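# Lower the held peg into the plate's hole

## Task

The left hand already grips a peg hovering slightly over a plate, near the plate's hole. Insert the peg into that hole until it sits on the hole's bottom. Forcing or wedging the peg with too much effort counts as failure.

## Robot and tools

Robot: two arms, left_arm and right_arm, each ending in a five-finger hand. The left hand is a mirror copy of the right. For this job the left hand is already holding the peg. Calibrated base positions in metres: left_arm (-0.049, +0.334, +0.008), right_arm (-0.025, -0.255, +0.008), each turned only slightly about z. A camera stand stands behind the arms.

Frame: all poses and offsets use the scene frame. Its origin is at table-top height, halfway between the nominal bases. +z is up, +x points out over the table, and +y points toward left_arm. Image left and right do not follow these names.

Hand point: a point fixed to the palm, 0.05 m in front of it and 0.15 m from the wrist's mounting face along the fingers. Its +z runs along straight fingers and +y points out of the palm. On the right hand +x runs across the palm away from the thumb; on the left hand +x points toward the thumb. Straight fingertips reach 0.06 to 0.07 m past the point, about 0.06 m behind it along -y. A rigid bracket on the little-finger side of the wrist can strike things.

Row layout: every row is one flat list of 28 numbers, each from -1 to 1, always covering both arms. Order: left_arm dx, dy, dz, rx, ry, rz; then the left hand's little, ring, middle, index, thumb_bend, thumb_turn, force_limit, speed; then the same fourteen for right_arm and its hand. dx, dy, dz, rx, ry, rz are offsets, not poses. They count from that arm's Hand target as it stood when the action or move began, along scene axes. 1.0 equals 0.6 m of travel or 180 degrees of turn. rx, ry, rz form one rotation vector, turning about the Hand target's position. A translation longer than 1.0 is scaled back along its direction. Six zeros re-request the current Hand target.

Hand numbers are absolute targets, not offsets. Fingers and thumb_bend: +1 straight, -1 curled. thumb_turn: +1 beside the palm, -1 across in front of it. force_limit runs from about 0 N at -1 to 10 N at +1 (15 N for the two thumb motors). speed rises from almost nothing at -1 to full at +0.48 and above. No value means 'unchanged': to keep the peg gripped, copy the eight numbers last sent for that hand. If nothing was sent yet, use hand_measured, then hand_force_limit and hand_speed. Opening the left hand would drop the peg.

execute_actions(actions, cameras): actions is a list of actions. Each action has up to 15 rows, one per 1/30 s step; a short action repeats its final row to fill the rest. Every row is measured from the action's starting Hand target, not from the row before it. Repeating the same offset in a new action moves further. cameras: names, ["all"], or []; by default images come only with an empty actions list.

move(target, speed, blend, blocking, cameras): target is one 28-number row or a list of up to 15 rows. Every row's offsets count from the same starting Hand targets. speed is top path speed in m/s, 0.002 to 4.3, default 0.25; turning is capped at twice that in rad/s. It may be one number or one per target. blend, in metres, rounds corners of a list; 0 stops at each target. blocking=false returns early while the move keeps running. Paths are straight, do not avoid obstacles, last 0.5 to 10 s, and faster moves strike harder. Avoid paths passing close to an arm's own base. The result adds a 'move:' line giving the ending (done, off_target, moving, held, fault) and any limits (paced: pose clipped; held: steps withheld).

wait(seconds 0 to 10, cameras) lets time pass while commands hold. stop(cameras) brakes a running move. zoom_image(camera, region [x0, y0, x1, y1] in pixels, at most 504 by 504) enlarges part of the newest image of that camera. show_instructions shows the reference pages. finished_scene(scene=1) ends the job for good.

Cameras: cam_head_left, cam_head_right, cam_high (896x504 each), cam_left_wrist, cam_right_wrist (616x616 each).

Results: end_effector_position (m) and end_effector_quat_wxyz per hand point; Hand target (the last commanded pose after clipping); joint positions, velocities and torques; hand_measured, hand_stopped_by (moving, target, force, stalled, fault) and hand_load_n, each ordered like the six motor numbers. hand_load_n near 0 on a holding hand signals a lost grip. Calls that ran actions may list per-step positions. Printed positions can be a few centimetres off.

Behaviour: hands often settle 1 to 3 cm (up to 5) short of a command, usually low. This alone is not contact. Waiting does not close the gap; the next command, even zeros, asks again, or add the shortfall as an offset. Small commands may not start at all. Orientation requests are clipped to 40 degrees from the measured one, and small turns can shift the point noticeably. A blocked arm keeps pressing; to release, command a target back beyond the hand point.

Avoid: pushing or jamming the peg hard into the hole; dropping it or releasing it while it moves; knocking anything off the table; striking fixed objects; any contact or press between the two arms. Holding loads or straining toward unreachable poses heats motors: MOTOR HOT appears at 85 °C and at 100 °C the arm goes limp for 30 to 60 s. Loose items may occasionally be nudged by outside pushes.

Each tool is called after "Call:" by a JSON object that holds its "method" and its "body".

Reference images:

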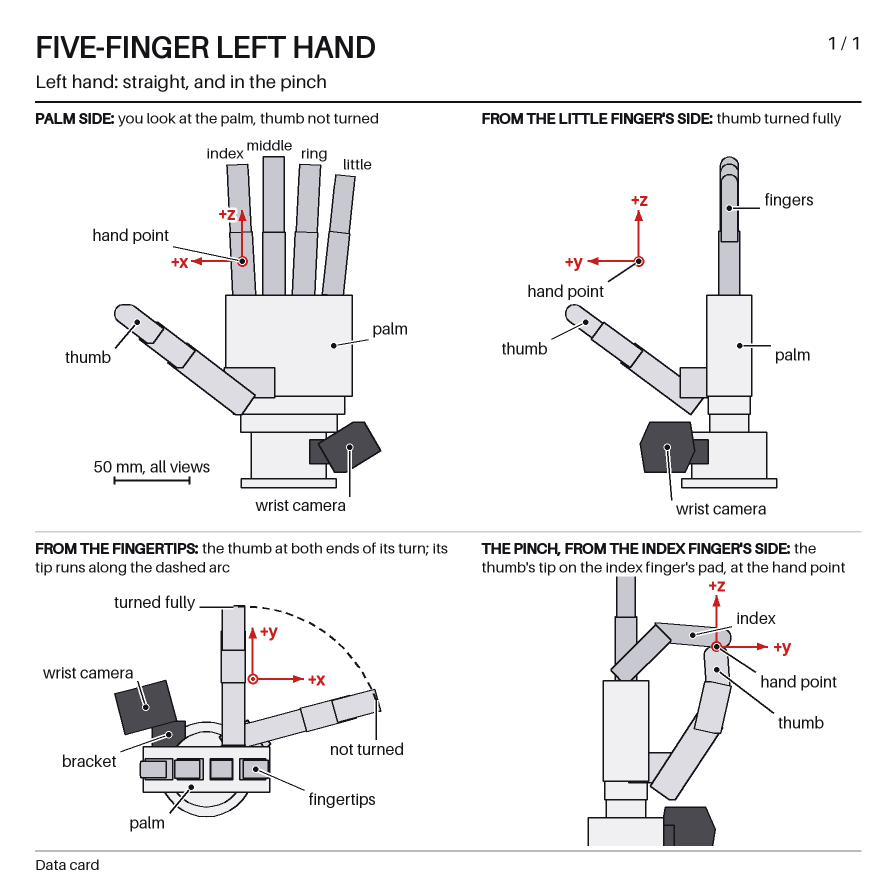

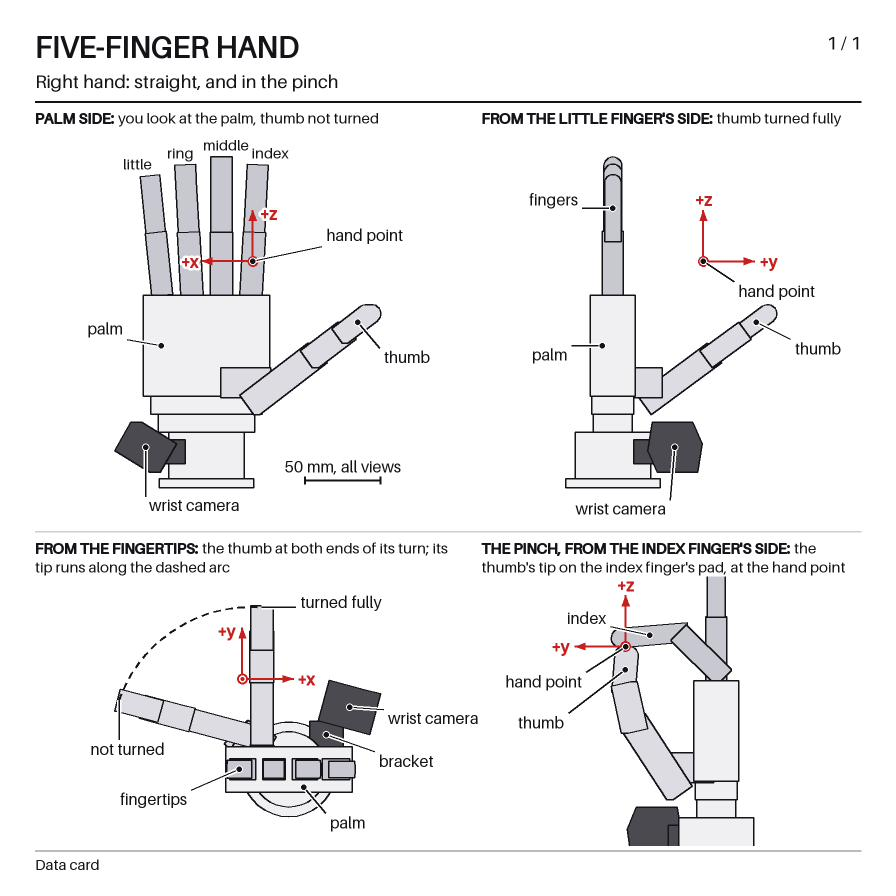

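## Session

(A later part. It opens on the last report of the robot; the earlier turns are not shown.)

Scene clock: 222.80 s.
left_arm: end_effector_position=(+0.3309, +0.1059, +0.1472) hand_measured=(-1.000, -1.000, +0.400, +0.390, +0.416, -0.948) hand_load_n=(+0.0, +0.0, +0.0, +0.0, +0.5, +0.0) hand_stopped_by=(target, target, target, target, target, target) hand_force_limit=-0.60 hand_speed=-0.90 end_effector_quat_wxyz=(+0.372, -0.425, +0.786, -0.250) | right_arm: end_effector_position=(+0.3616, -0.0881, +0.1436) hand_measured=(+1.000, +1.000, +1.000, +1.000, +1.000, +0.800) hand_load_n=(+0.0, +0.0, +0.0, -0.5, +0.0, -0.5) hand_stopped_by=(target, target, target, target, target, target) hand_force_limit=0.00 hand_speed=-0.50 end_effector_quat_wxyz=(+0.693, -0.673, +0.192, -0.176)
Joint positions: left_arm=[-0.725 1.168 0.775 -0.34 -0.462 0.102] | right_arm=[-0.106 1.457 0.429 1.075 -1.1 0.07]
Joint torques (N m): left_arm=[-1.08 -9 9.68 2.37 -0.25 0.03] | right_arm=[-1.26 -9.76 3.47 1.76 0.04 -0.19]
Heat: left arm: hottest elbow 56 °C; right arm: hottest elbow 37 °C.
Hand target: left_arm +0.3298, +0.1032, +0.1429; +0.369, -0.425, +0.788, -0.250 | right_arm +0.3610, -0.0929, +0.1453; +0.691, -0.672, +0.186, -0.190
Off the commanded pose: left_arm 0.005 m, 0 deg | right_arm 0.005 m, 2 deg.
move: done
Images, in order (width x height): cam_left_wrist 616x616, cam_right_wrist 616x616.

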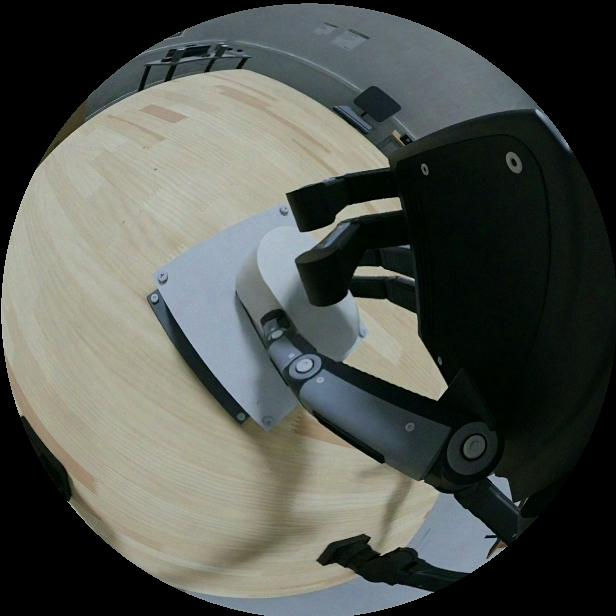

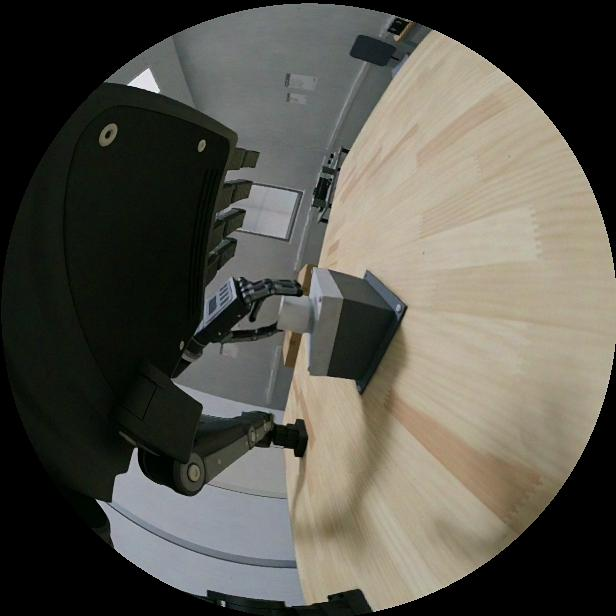

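Call:
{"method": "move", "body": {"target": [0,0,0,0,0,0,-1,-1,0.48,0.47,0.48,-0.948,-0.6,-0.9,0,0,0,0,0,0,1,1,1,1,1,0.8,0,-0.5], "speed": 0.03, "cameras": ["cam_left_wrist","cam_right_wrist"]}}

Call:
{"method": "zoom_image", "body": {"camera": "cam_left_wrist", "region": [225, 285, 285, 355]}}

Call:
{"method": "zoom_image", "body": {"camera": "cam_right_wrist", "region": [270, 280, 330, 345]}}

Scene clock: 227.23 s.
left_arm: end_effector_position=(+0.3309, +0.1059, +0.1472) hand_measured=(-1.000, -1.000, +0.480, +0.470, +0.480, -0.948) hand_load_n=(+0.0, +0.0, +0.0, +0.0, +0.5, +0.0) hand_stopped_by=(target, target, target, target, target, target) hand_force_limit=-0.60 hand_speed=-0.90 end_effector_quat_wxyz=(+0.372, -0.425, +0.786, -0.250) | right_arm: end_effector_position=(+0.3616, -0.0881, +0.1436) hand_measured=(+1.000, +1.000, +1.000, +1.000, +1.000, +0.800) hand_load_n=(-0.5, -0.5, +0.0, +0.0, +0.0, -0.5) hand_stopped_by=(target, target, target, target, target, target) hand_force_limit=0.00 hand_speed=-0.50 end_effector_quat_wxyz=(+0.693, -0.673, +0.192, -0.176)
Joint positions: left_arm=[-0.725 1.168 0.775 -0.34 -0.462 0.102] | right_arm=[-0.106 1.457 0.429 1.075 -1.1 0.07]
Joint torques (N m): left_arm=[-1.14 -8.94 9.68 2.35 -0.24 0.03] | right_arm=[-1.2 -9.82 3.45 1.76 0.03 -0.19]
Heat: left arm: hottest elbow 56 °C; right arm: hottest elbow 37 °C.
Hand target: left_arm +0.3298, +0.1032, +0.1429; +0.369, -0.425, +0.788, -0.250 | right_arm +0.3610, -0.0929, +0.1453; +0.691, -0.672, +0.186, -0.190
Off the commanded pose: left_arm 0.005 m, 0 deg | right_arm 0.005 m, 2 deg.
move: done
Images, in order (width x height): cam_left_wrist 616x616, cam_right_wrist 616x616.

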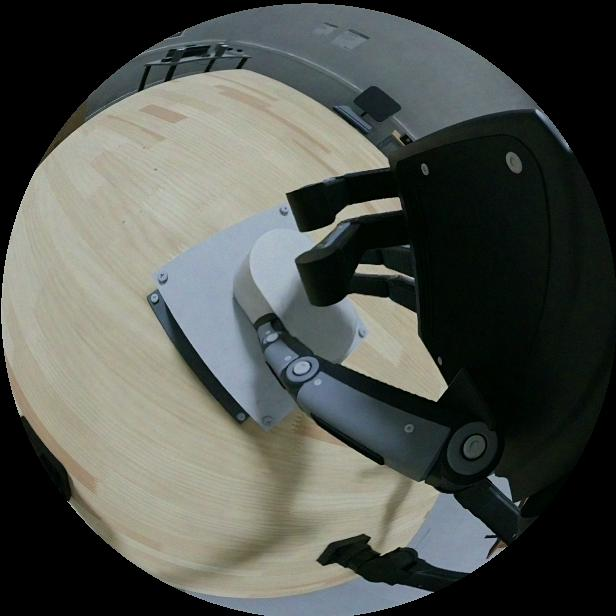

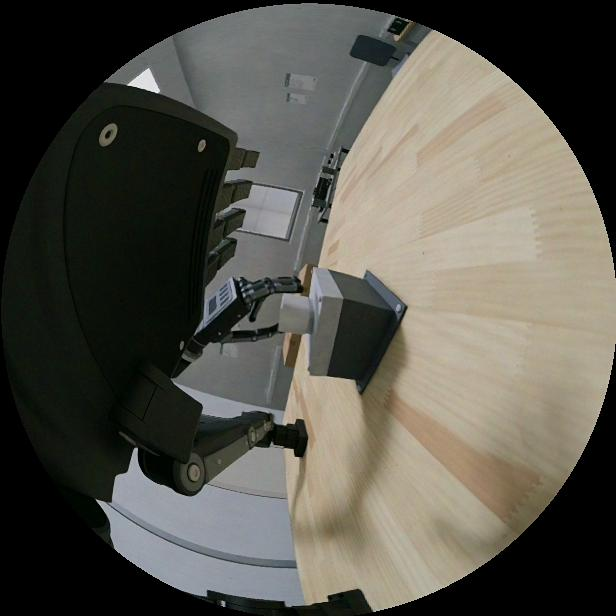

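Scaled by 7.200 from the camera's 616x616 image, which has a finer 880x880 frame.

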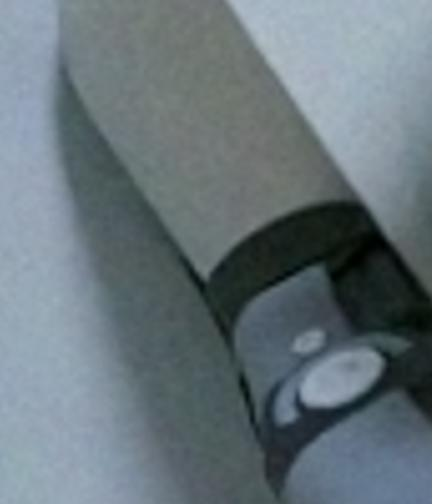

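Scaled by 7.754 from the camera's 616x616 image, which has a finer 880x880 frame.

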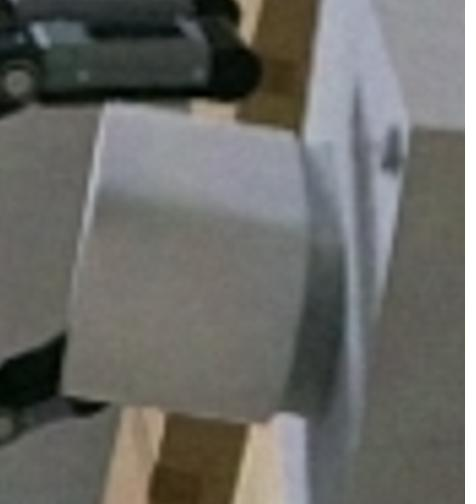

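Call:
{"method": "zoom_image", "body": {"camera": "cam_right_wrist", "region": [260, 250, 420, 400]}}

Scaled by 3.150 from the camera's 616x616 image, which has a finer 880x880 frame.

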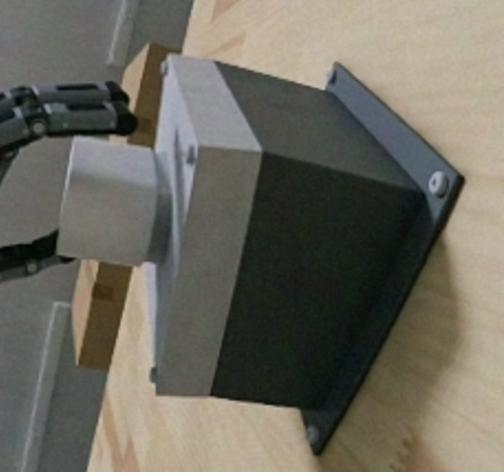

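Call:
{"method": "move", "body": {"target": [0,0,0,0,0,0,-1,-1,0.56,0.55,0.56,-0.948,-0.6,-0.9,0,0,0,0,0,0,1,1,1,1,1,0.8,0,-0.5], "speed": 0.03, "cameras": ["cam_left_wrist","cam_right_wrist"]}}

Call:
{"method": "zoom_image", "body": {"camera": "cam_right_wrist", "region": [260, 250, 420, 400]}}

Call:
{"method": "zoom_image", "body": {"camera": "cam_left_wrist", "region": [210, 200, 390, 400]}}

Scene clock: 233.53 s.
left_arm: end_effector_position=(+0.3309, +0.1059, +0.1472) hand_measured=(-1.000, -1.000, +0.560, +0.550, +0.560, -0.948) hand_load_n=(+0.0, +0.0, +0.0, +0.0, +0.5, +0.5) hand_stopped_by=(target, target, target, target, target, target) hand_force_limit=-0.60 hand_speed=-0.90 end_effector_quat_wxyz=(+0.372, -0.425, +0.786, -0.250) | right_arm: end_effector_position=(+0.3616, -0.0881, +0.1436) hand_measured=(+1.000, +1.000, +1.000, +1.000, +1.000, +0.800) hand_load_n=(+0.0, +0.0, +0.0, +0.0, +0.0, -0.5) hand_stopped_by=(target, target, target, target, target, target) hand_force_limit=0.00 hand_speed=-0.50 end_effector_quat_wxyz=(+0.693, -0.673, +0.192, -0.176)
Joint positions: left_arm=[-0.725 1.168 0.775 -0.34 -0.462 0.102] | right_arm=[-0.106 1.457 0.429 1.075 -1.1 0.07]
Joint torques (N m): left_arm=[-1.08 -9 9.72 2.41 -0.24 0.03] | right_arm=[-1.2 -9.76 3.45 1.76 0.03 -0.19]
Heat: left arm: hottest elbow 56 °C; right arm: hottest elbow 37 °C.
Hand target: left_arm +0.3298, +0.1032, +0.1429; +0.369, -0.425, +0.788, -0.250 | right_arm +0.3610, -0.0929, +0.1453; +0.691, -0.672, +0.186, -0.190
Off the commanded pose: left_arm 0.005 m, 0 deg | right_arm 0.005 m, 2 deg.
move: done
Images, in order (width x height): cam_left_wrist 616x616, cam_right_wrist 616x616.

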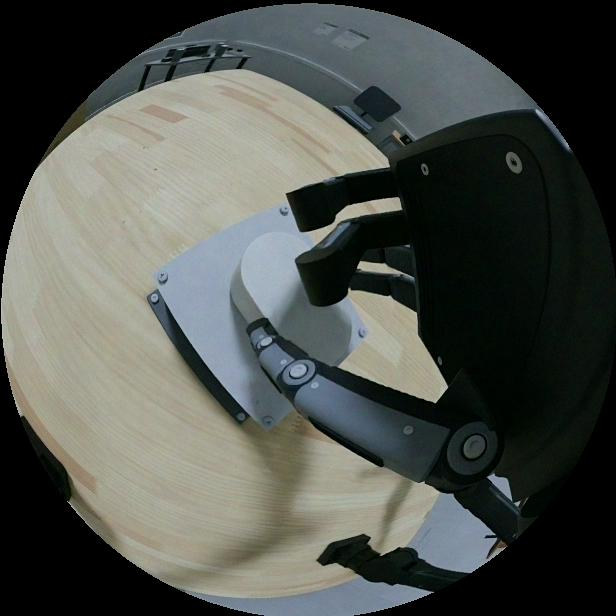

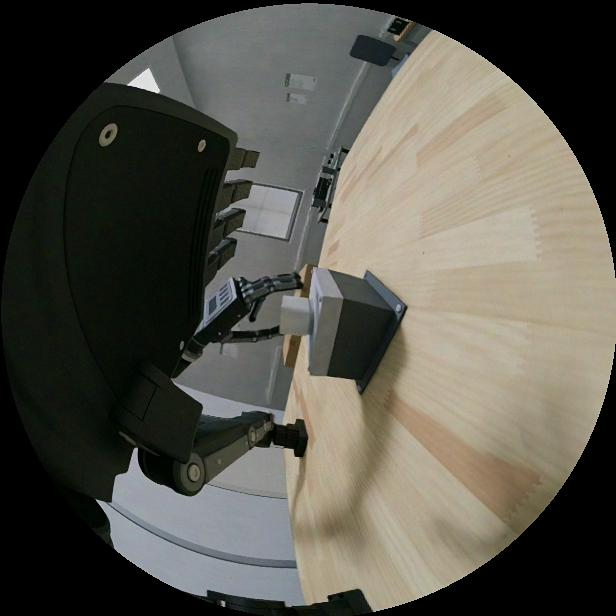

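Scaled by 3.150 from the camera's 616x616 image, which has a finer 880x880 frame.

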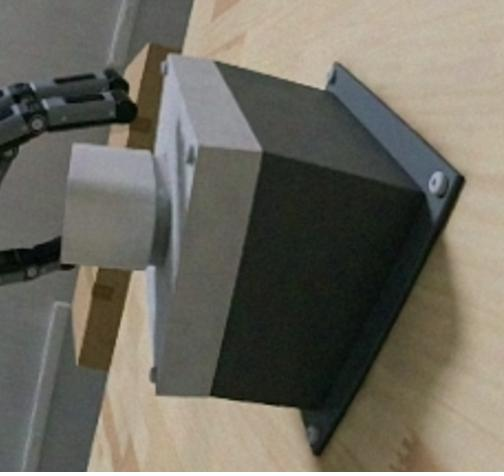

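Scaled by 2.520 from the camera's 616x616 image, which has a finer 880x880 frame.

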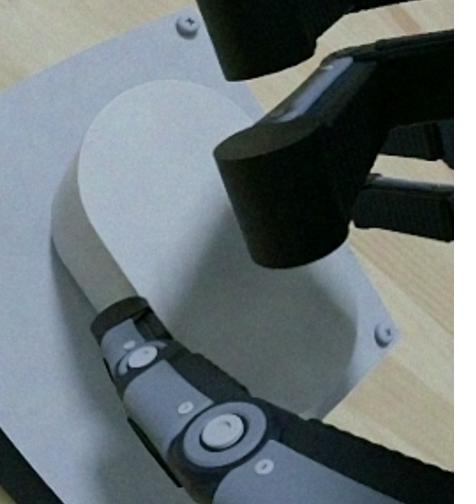

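Call:
{"method": "move", "body": {"target": [0,0,0,0,0,0,-1,-1,0.60,0.59,0.64,-0.948,-0.6,-0.9,0,0,0,0,0,0,1,1,1,1,1,0.8,0,-0.5], "speed": 0.03, "cameras": ["cam_left_wrist","cam_right_wrist"]}}

Call:
{"method": "zoom_image", "body": {"camera": "cam_right_wrist", "region": [260, 250, 420, 400]}}

Call:
{"method": "zoom_image", "body": {"camera": "cam_left_wrist", "region": [210, 200, 390, 400]}}

Scene clock: 235.77 s.
left_arm: end_effector_position=(+0.3309, +0.1059, +0.1472) hand_measured=(-1.000, -1.000, +0.600, +0.590, +0.640, -0.948) hand_load_n=(+0.5, +0.0, +0.0, +0.0, +0.0, +0.0) hand_stopped_by=(target, target, target, target, target, target) hand_force_limit=-0.60 hand_speed=-0.90 end_effector_quat_wxyz=(+0.372, -0.425, +0.786, -0.250) | right_arm: end_effector_position=(+0.3616, -0.0881, +0.1436) hand_measured=(+1.000, +1.000, +1.000, +1.000, +1.000, +0.800) hand_load_n=(+0.0, +0.0, +0.0, +0.0, +0.0, +0.0) hand_stopped_by=(target, target, target, target, target, target) hand_force_limit=0.00 hand_speed=-0.50 end_effector_quat_wxyz=(+0.693, -0.673, +0.192, -0.176)
Joint positions: left_arm=[-0.725 1.168 0.775 -0.34 -0.462 0.102] | right_arm=[-0.106 1.457 0.429 1.075 -1.1 0.07]
Joint torques (N m): left_arm=[-1.03 -8.64 9.68 2.36 -0.26 0.04] | right_arm=[-1.2 -9.76 3.47 1.76 0.03 -0.19]
Heat: left arm: hottest elbow 56 °C; right arm: hottest elbow 37 °C.
Hand target: left_arm +0.3298, +0.1032, +0.1429; +0.369, -0.425, +0.788, -0.250 | right_arm +0.3610, -0.0929, +0.1453; +0.691, -0.672, +0.186, -0.190
Off the commanded pose: left_arm 0.005 m, 0 deg | right_arm 0.005 m, 2 deg.
move: done
Images, in order (width x height): cam_left_wrist 616x616, cam_right_wrist 616x616.

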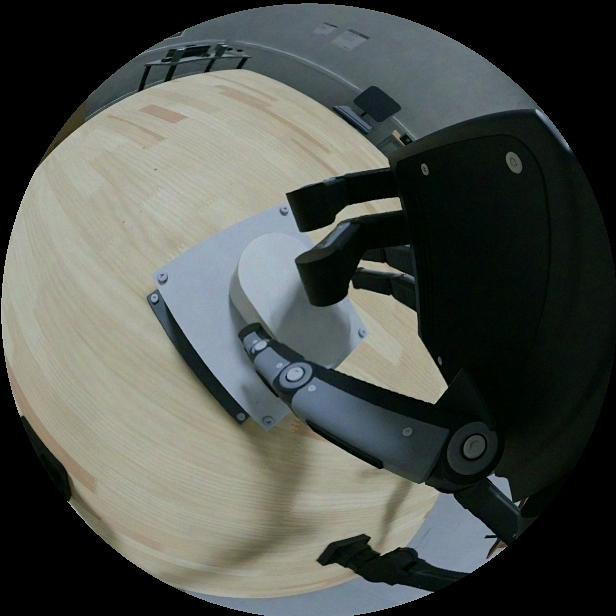

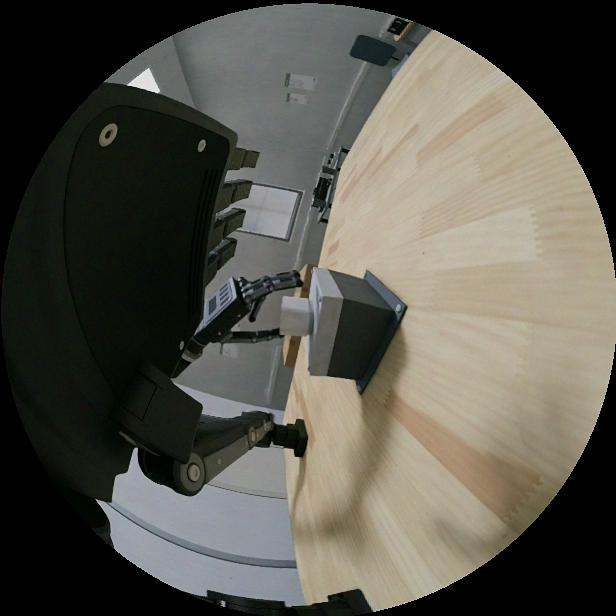

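Scaled by 3.150 from the camera's 616x616 image, which has a finer 880x880 frame.

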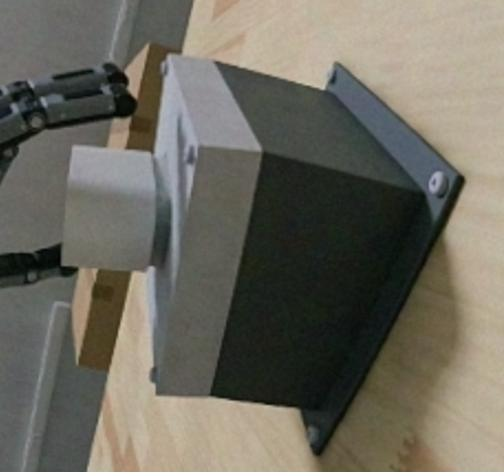

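Scaled by 2.520 from the camera's 616x616 image, which has a finer 880x880 frame.

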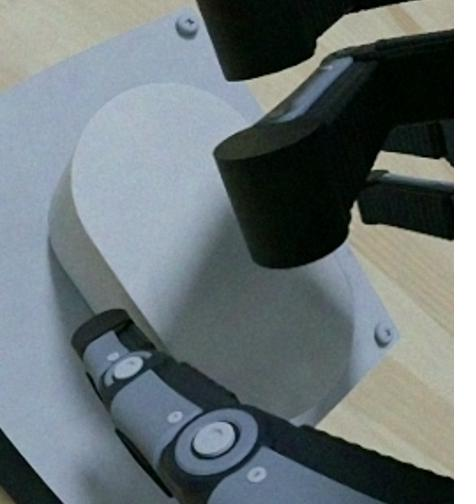

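Call:
{"method": "move", "body": {"target": [0,0,0,0,0,0,-1,-1,0.75,0.75,0.9,-0.948,-0.6,-0.8,0,0,0,0,0,0,1,1,1,1,1,0.8,0,-0.5], "speed": 0.03, "cameras": ["cam_left_wrist","cam_right_wrist"]}}

Call:
{"method": "zoom_image", "body": {"camera": "cam_right_wrist", "region": [270, 280, 330, 345]}}

Call:
{"method": "zoom_image", "body": {"camera": "cam_left_wrist", "region": [210, 200, 390, 400]}}

Scene clock: 237.90 s.
left_arm: end_effector_position=(+0.3309, +0.1059, +0.1472) hand_measured=(-1.000, -1.000, +0.750, +0.750, +0.900, -0.948) hand_load_n=(+0.0, +0.0, +0.0, +0.0, +0.0, +0.0) hand_stopped_by=(target, target, target, target, target, target) hand_force_limit=-0.60 hand_speed=-0.80 end_effector_quat_wxyz=(+0.372, -0.425, +0.786, -0.250) | right_arm: end_effector_position=(+0.3616, -0.0881, +0.1436) hand_measured=(+1.000, +1.000, +1.000, +1.000, +1.000, +0.800) hand_load_n=(+0.0, +0.0, +0.0, +0.0, +0.0, -0.5) hand_stopped_by=(target, target, target, target, target, target) hand_force_limit=0.00 hand_speed=-0.50 end_effector_quat_wxyz=(+0.693, -0.673, +0.192, -0.176)
Joint positions: left_arm=[-0.725 1.168 0.775 -0.34 -0.462 0.102] | right_arm=[-0.106 1.457 0.429 1.075 -1.1 0.07]
Joint torques (N m): left_arm=[-1.14 -8.82 9.7 2.36 -0.24 0.04] | right_arm=[-1.2 -9.82 3.47 1.77 0.03 -0.19]
Heat: left arm: hottest elbow 56 °C; right arm: hottest elbow 37 °C.
Hand target: left_arm +0.3298, +0.1032, +0.1429; +0.369, -0.425, +0.788, -0.250 | right_arm +0.3610, -0.0929, +0.1453; +0.691, -0.672, +0.186, -0.190
Off the commanded pose: left_arm 0.005 m, 0 deg | right_arm 0.005 m, 2 deg.
move: done
Images, in order (width x height): cam_left_wrist 616x616, cam_right_wrist 616x616.

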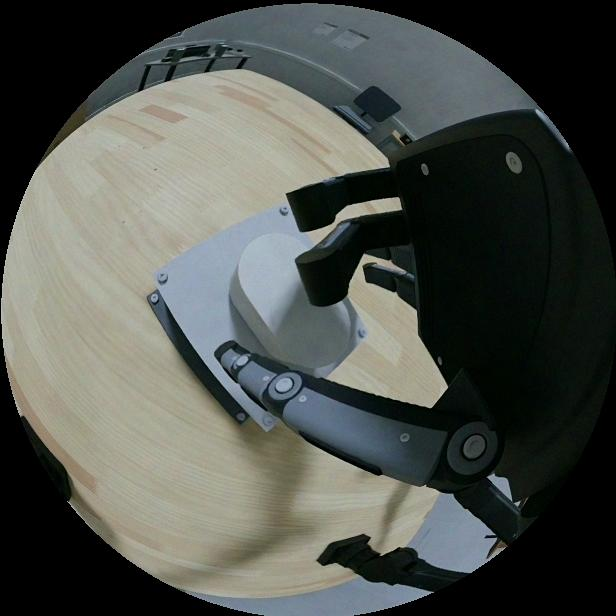

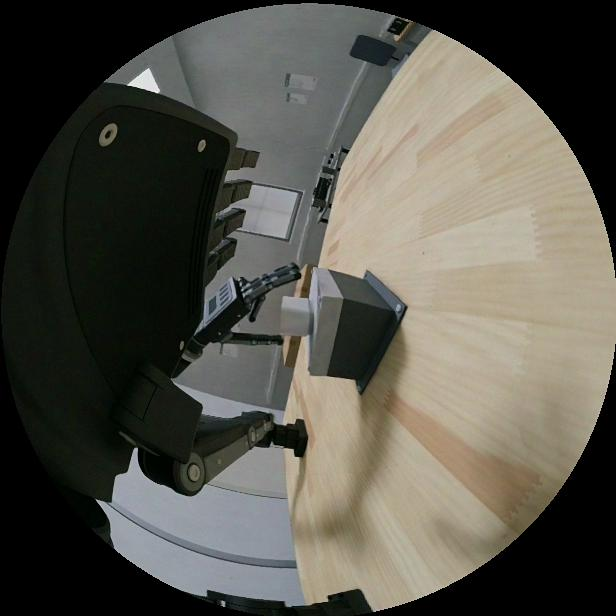

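Scaled by 7.754 from the camera's 616x616 image, which has a finer 880x880 frame.

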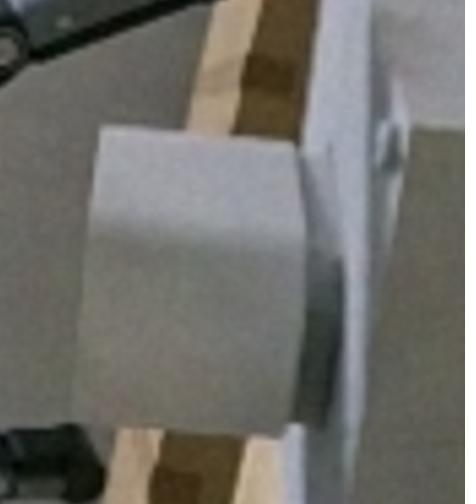

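Scaled by 2.520 from the camera's 616x616 image, which has a finer 880x880 frame.

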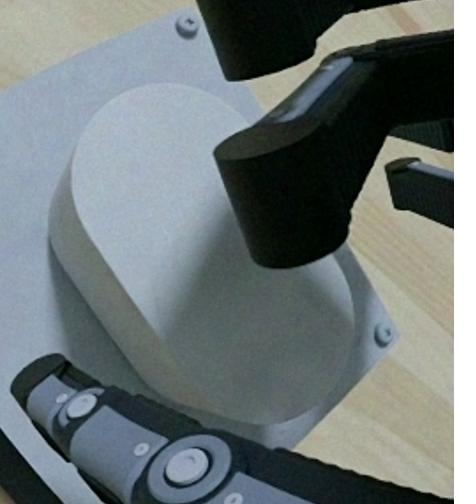

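Call:
{"method": "zoom_image", "body": {"camera": "cam_right_wrist", "region": [190, 240, 340, 380]}}

Scaled by 3.360 from the camera's 616x616 image, which has a finer 880x880 frame.

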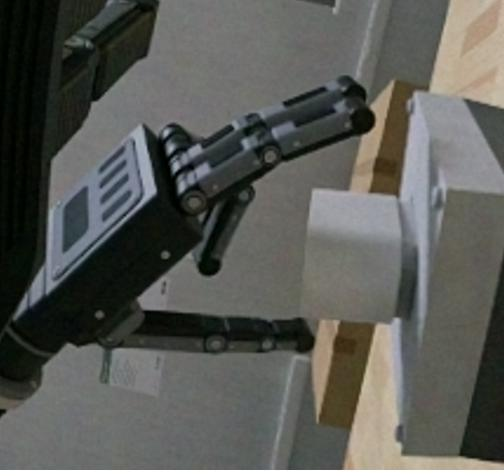

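Call:
{"method": "move", "body": {"target": [[0,0,0,0,0,0,-1,-1,1,1,1,-0.948,-0.6,-0.5,0,0,0,0,0,0,1,1,1,1,1,0.8,0,-0.5],[0,0,0.12,0,0,0,-1,-1,1,1,1,-0.948,-0.6,-0.5,0,0,0,0,0,0,1,1,1,1,1,0.8,0,-0.5]], "speed": 0.06, "cameras": ["cam_left_wrist","cam_right_wrist"]}}

Call:
{"method": "zoom_image", "body": {"camera": "cam_right_wrist", "region": [270, 280, 330, 345]}}

Call:
{"method": "zoom_image", "body": {"camera": "cam_left_wrist", "region": [210, 200, 390, 400]}}

Scene clock: 245.73 s.
left_arm: end_effector_position=(+0.3169, +0.1174, +0.1818) hand_measured=(-1.000, -1.000, +1.000, +1.000, +1.000, -0.948) hand_load_n=(+0.0, +0.0, +0.0, +0.0, +0.0, +0.0) hand_stopped_by=(target, target, target, target, target, target) hand_force_limit=-0.60 hand_speed=-0.50 end_effector_quat_wxyz=(+0.361, -0.424, +0.800, -0.224) | right_arm: end_effector_position=(+0.3616, -0.0881, +0.1436) hand_measured=(+1.000, +1.000, +1.000, +1.000, +1.000, +0.800) hand_load_n=(+0.0, +0.0, +0.0, +0.0, +0.0, -0.5) hand_stopped_by=(target, target, target, target, target, target) hand_force_limit=0.00 hand_speed=-0.50 end_effector_quat_wxyz=(+0.693, -0.673, +0.192, -0.176)
Joint positions: left_arm=[-0.725 1.113 0.855 -0.538 -0.462 0.102] | right_arm=[-0.106 1.457 0.429 1.075 -1.1 0.07]
Joint torques (N m): left_arm=[-1.03 -9.7 15.73 1.59 -0.25 0.03] | right_arm=[-1.26 -9.82 3.47 1.76 0.03 -0.19]
Heat: left arm: hottest elbow 56 °C; right arm: hottest elbow 37 °C.
Hand target: left_arm +0.3299, +0.1032, +0.2150; +0.369, -0.425, +0.788, -0.250 | right_arm +0.3610, -0.0929, +0.1453; +0.691, -0.672, +0.186, -0.190
Off the commanded pose: left_arm 0.038 m, 4 deg | right_arm 0.005 m, 2 deg.
move: off_target (left_arm)
Images, in order (width x height): cam_left_wrist 616x616, cam_right_wrist 616x616.

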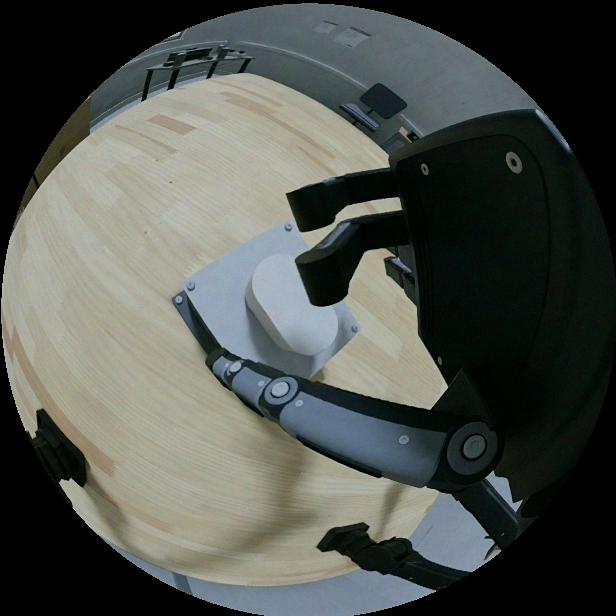

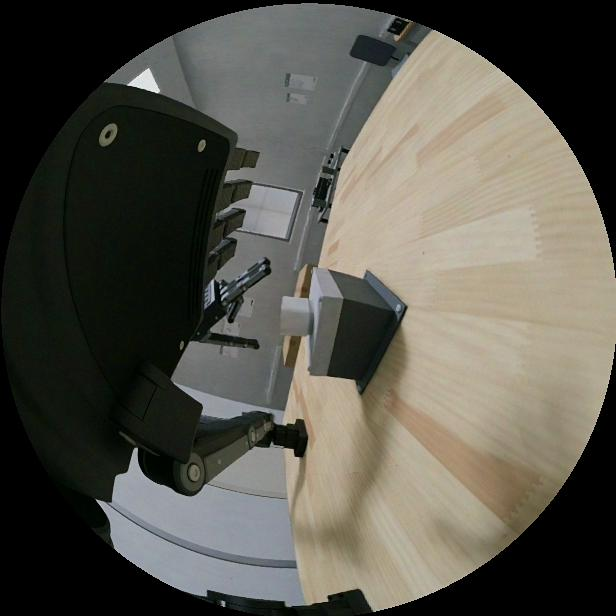

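Scaled by 7.754 from the camera's 616x616 image, which has a finer 880x880 frame.

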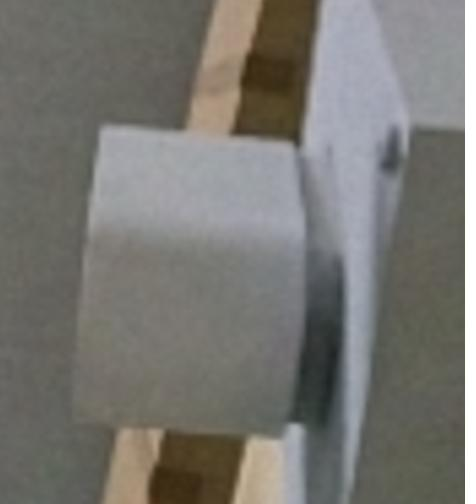

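Scaled by 2.520 from the camera's 616x616 image, which has a finer 880x880 frame.

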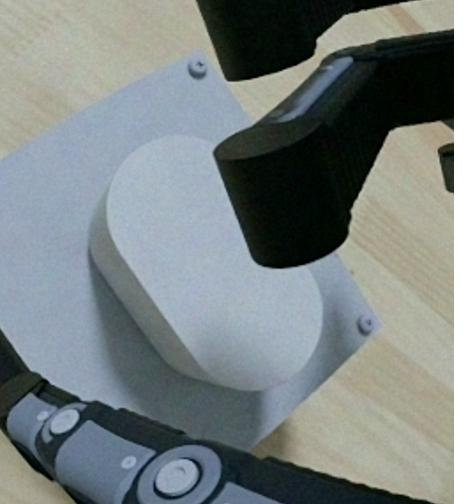

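Call:
{"method": "move", "body": {"target": [0,0,0,0,0,0,-1,-1,-1,0.1,1,-0.948,-0.6,-0.5,0,0,0,0,0,0,1,1,1,1,1,0.8,0,-0.5], "speed": 0.06, "cameras": ["cam_left_wrist","cam_right_wrist"]}}

Call:
{"method": "zoom_image", "body": {"camera": "cam_right_wrist", "region": [190, 240, 340, 380]}}

Scene clock: 249.57 s.
left_arm: end_effector_position=(+0.3165, +0.1177, +0.1815) hand_measured=(-1.000, -1.000, -1.000, +0.100, +1.000, -0.948) hand_load_n=(+0.0, +0.0, +0.0, +0.0, +0.0, +0.0) hand_stopped_by=(target, target, target, target, target, target) hand_force_limit=-0.60 hand_speed=-0.50 end_effector_quat_wxyz=(+0.360, -0.424, +0.801, -0.223) | right_arm: end_effector_position=(+0.3616, -0.0881, +0.1436) hand_measured=(+1.000, +1.000, +1.000, +1.000, +1.000, +0.800) hand_load_n=(+0.0, +0.0, +0.0, +0.0, +0.0, -0.5) hand_stopped_by=(target, target, target, target, target, target) hand_force_limit=0.00 hand_speed=-0.50 end_effector_quat_wxyz=(+0.693, -0.673, +0.192, -0.176)
Joint positions: left_arm=[-0.725 1.113 0.855 -0.54 -0.462 0.102] | right_arm=[-0.106 1.457 0.429 1.075 -1.1 0.07]
Joint torques (N m): left_arm=[-1.03 -9.64 15.71 1.66 -0.25 0.04] | right_arm=[-1.2 -9.76 3.45 1.77 0.03 -0.19]
Heat: left arm: hottest elbow 59 °C; right arm: hottest elbow 37 °C.
Hand target: left_arm +0.3299, +0.1032, +0.2150; +0.369, -0.425, +0.788, -0.250 | right_arm +0.3610, -0.0929, +0.1453; +0.691, -0.672, +0.186, -0.190
Off the commanded pose: left_arm 0.039 m, 4 deg | right_arm 0.005 m, 2 deg.
move: off_target (left_arm)
Images, in order (width x height): cam_left_wrist 616x616, cam_right_wrist 616x616.

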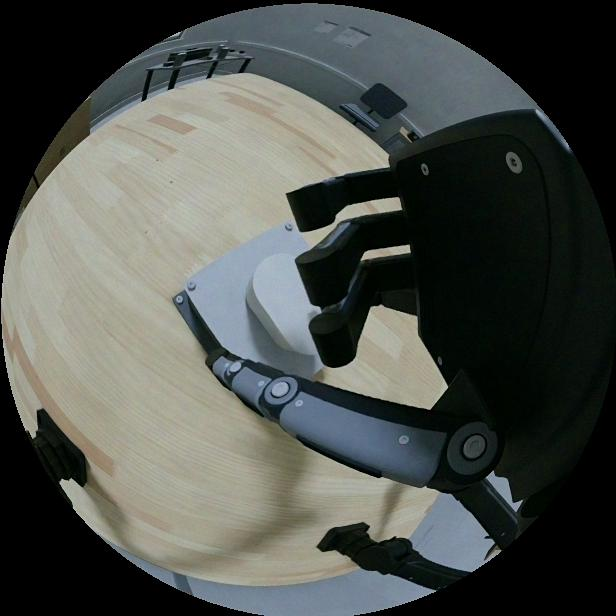

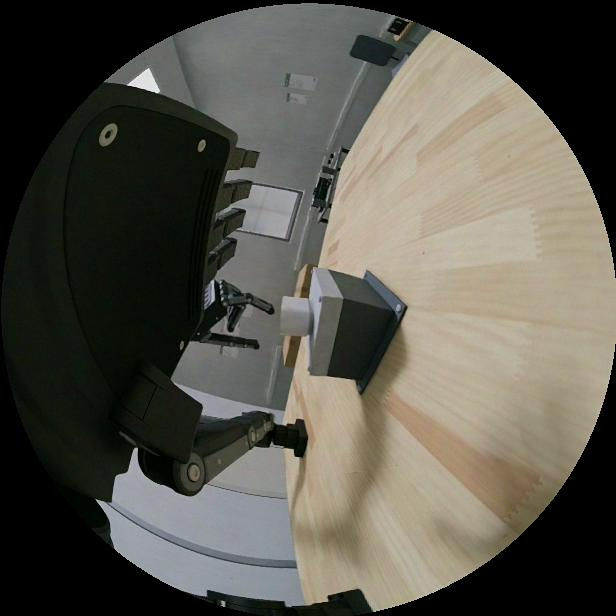

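Scaled by 3.360 from the camera's 616x616 image, which has a finer 880x880 frame.

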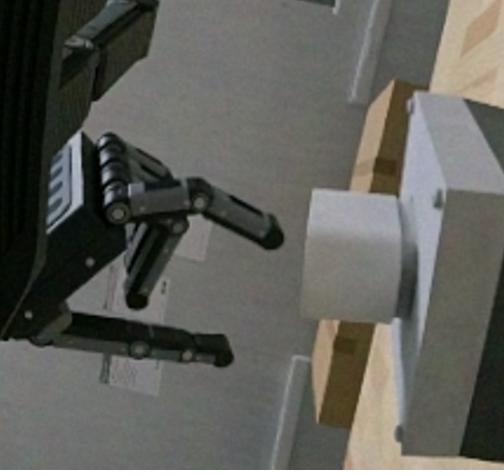

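Call:
{"method": "wait", "body": {"seconds": 0, "cameras": ["cam_head_left","cam_head_right","cam_high"]}}

Call:
{"method": "zoom_image", "body": {"camera": "cam_high", "region": [470, 90, 590, 230]}}

Call:
{"method": "zoom_image", "body": {"camera": "cam_head_left", "region": [270, 150, 400, 290]}}

Scene clock: 250.87 s.
left_arm: end_effector_position=(+0.3165, +0.1177, +0.1815) hand_measured=(-1.000, -1.000, -1.000, +0.100, +1.000, -0.948) hand_load_n=(+0.0, +0.0, +0.0, +0.0, +0.0, +0.0) hand_stopped_by=(target, target, target, target, target, target) hand_force_limit=-0.60 hand_speed=-0.50 end_effector_quat_wxyz=(+0.360, -0.424, +0.801, -0.223) | right_arm: end_effector_position=(+0.3616, -0.0881, +0.1436) hand_measured=(+1.000, +1.000, +1.000, +1.000, +1.000, +0.800) hand_load_n=(+0.0, +0.0, +0.0, +0.0, +0.0, +0.0) hand_stopped_by=(target, target, target, target, target, target) hand_force_limit=0.00 hand_speed=-0.50 end_effector_quat_wxyz=(+0.693, -0.673, +0.192, -0.176)
Joint positions: left_arm=[-0.725 1.113 0.855 -0.54 -0.462 0.102] | right_arm=[-0.106 1.457 0.429 1.075 -1.1 0.07]
Joint torques (N m): left_arm=[-0.97 -9.58 15.71 1.65 -0.25 0.04] | right_arm=[-1.2 -9.76 3.45 1.76 0.04 -0.18]
Heat: left arm: hottest elbow 59 °C; right arm: hottest elbow 37 °C.
Hand target: left_arm +0.3299, +0.1032, +0.2150; +0.369, -0.425, +0.788, -0.250 | right_arm +0.3610, -0.0929, +0.1453; +0.691, -0.672, +0.186, -0.190
Off the commanded pose: left_arm 0.039 m, 4 deg | right_arm 0.005 m, 2 deg.
Images, in order (width x height): cam_head_left 896x504, cam_head_right 896x504, cam_high 896x504.

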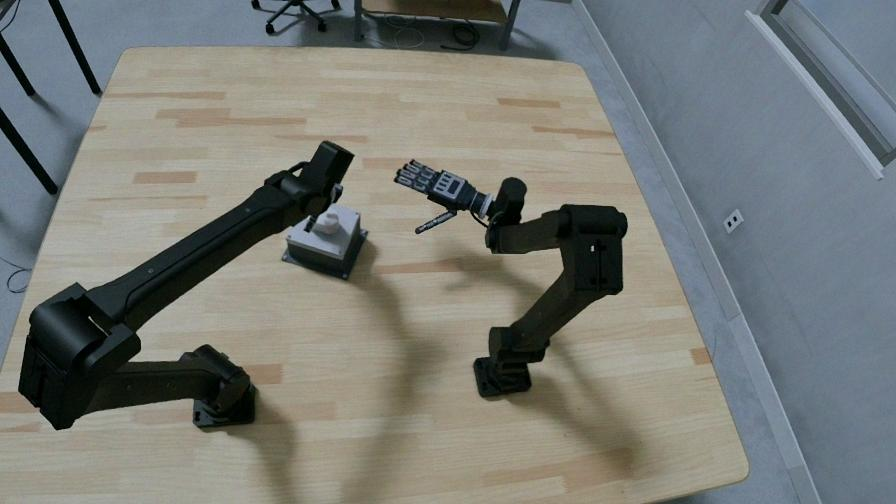

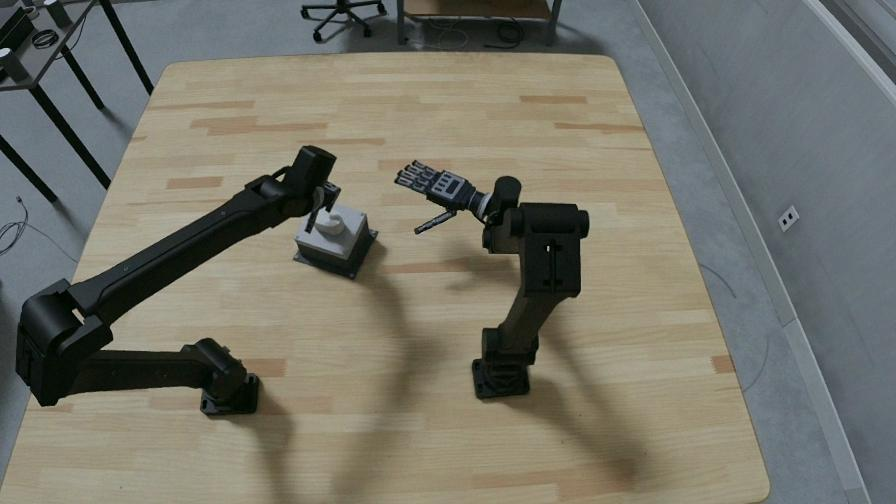

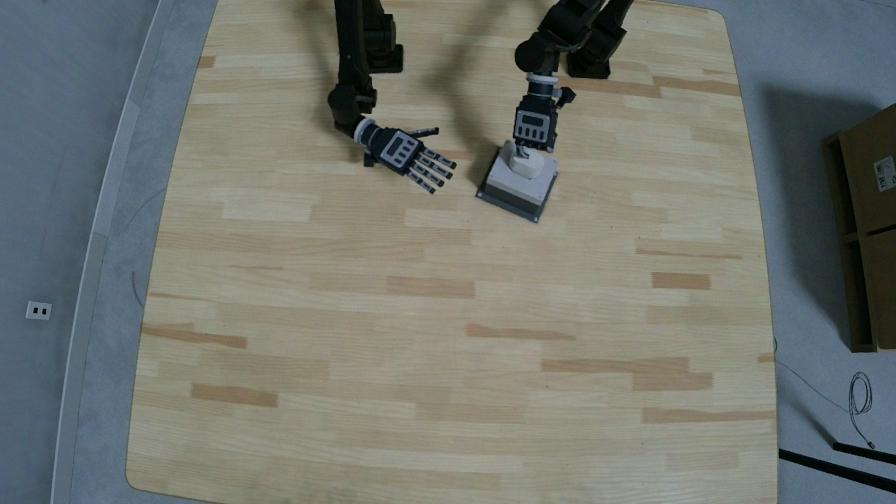

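Scaled by 3.600.

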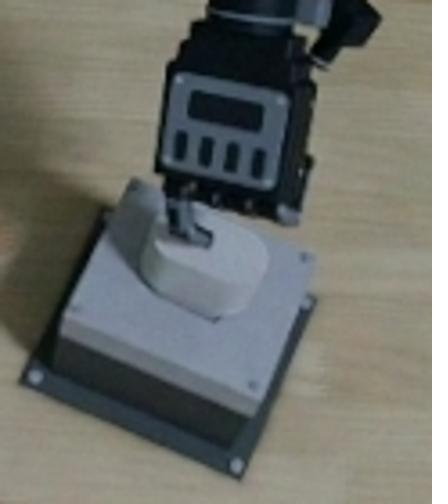

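Scaled by 3.600.

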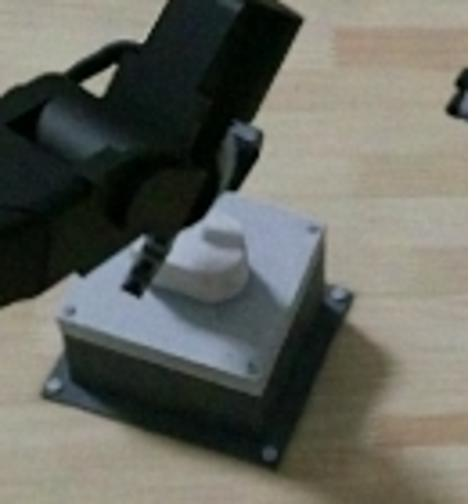

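Call:
{"method": "zoom_image", "body": {"camera": "cam_high", "region": [500, 140, 560, 190]}}

Call:
{"method": "zoom_image", "body": {"camera": "cam_head_right", "region": [290, 190, 390, 290]}}

Scaled by 8.400.

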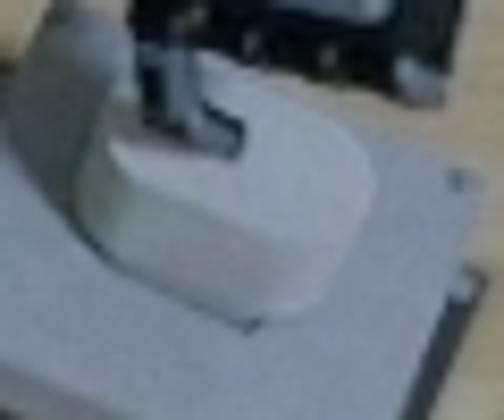

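Scaled by 5.040.

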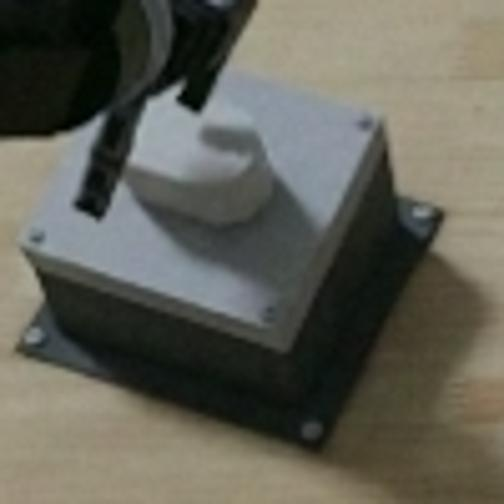

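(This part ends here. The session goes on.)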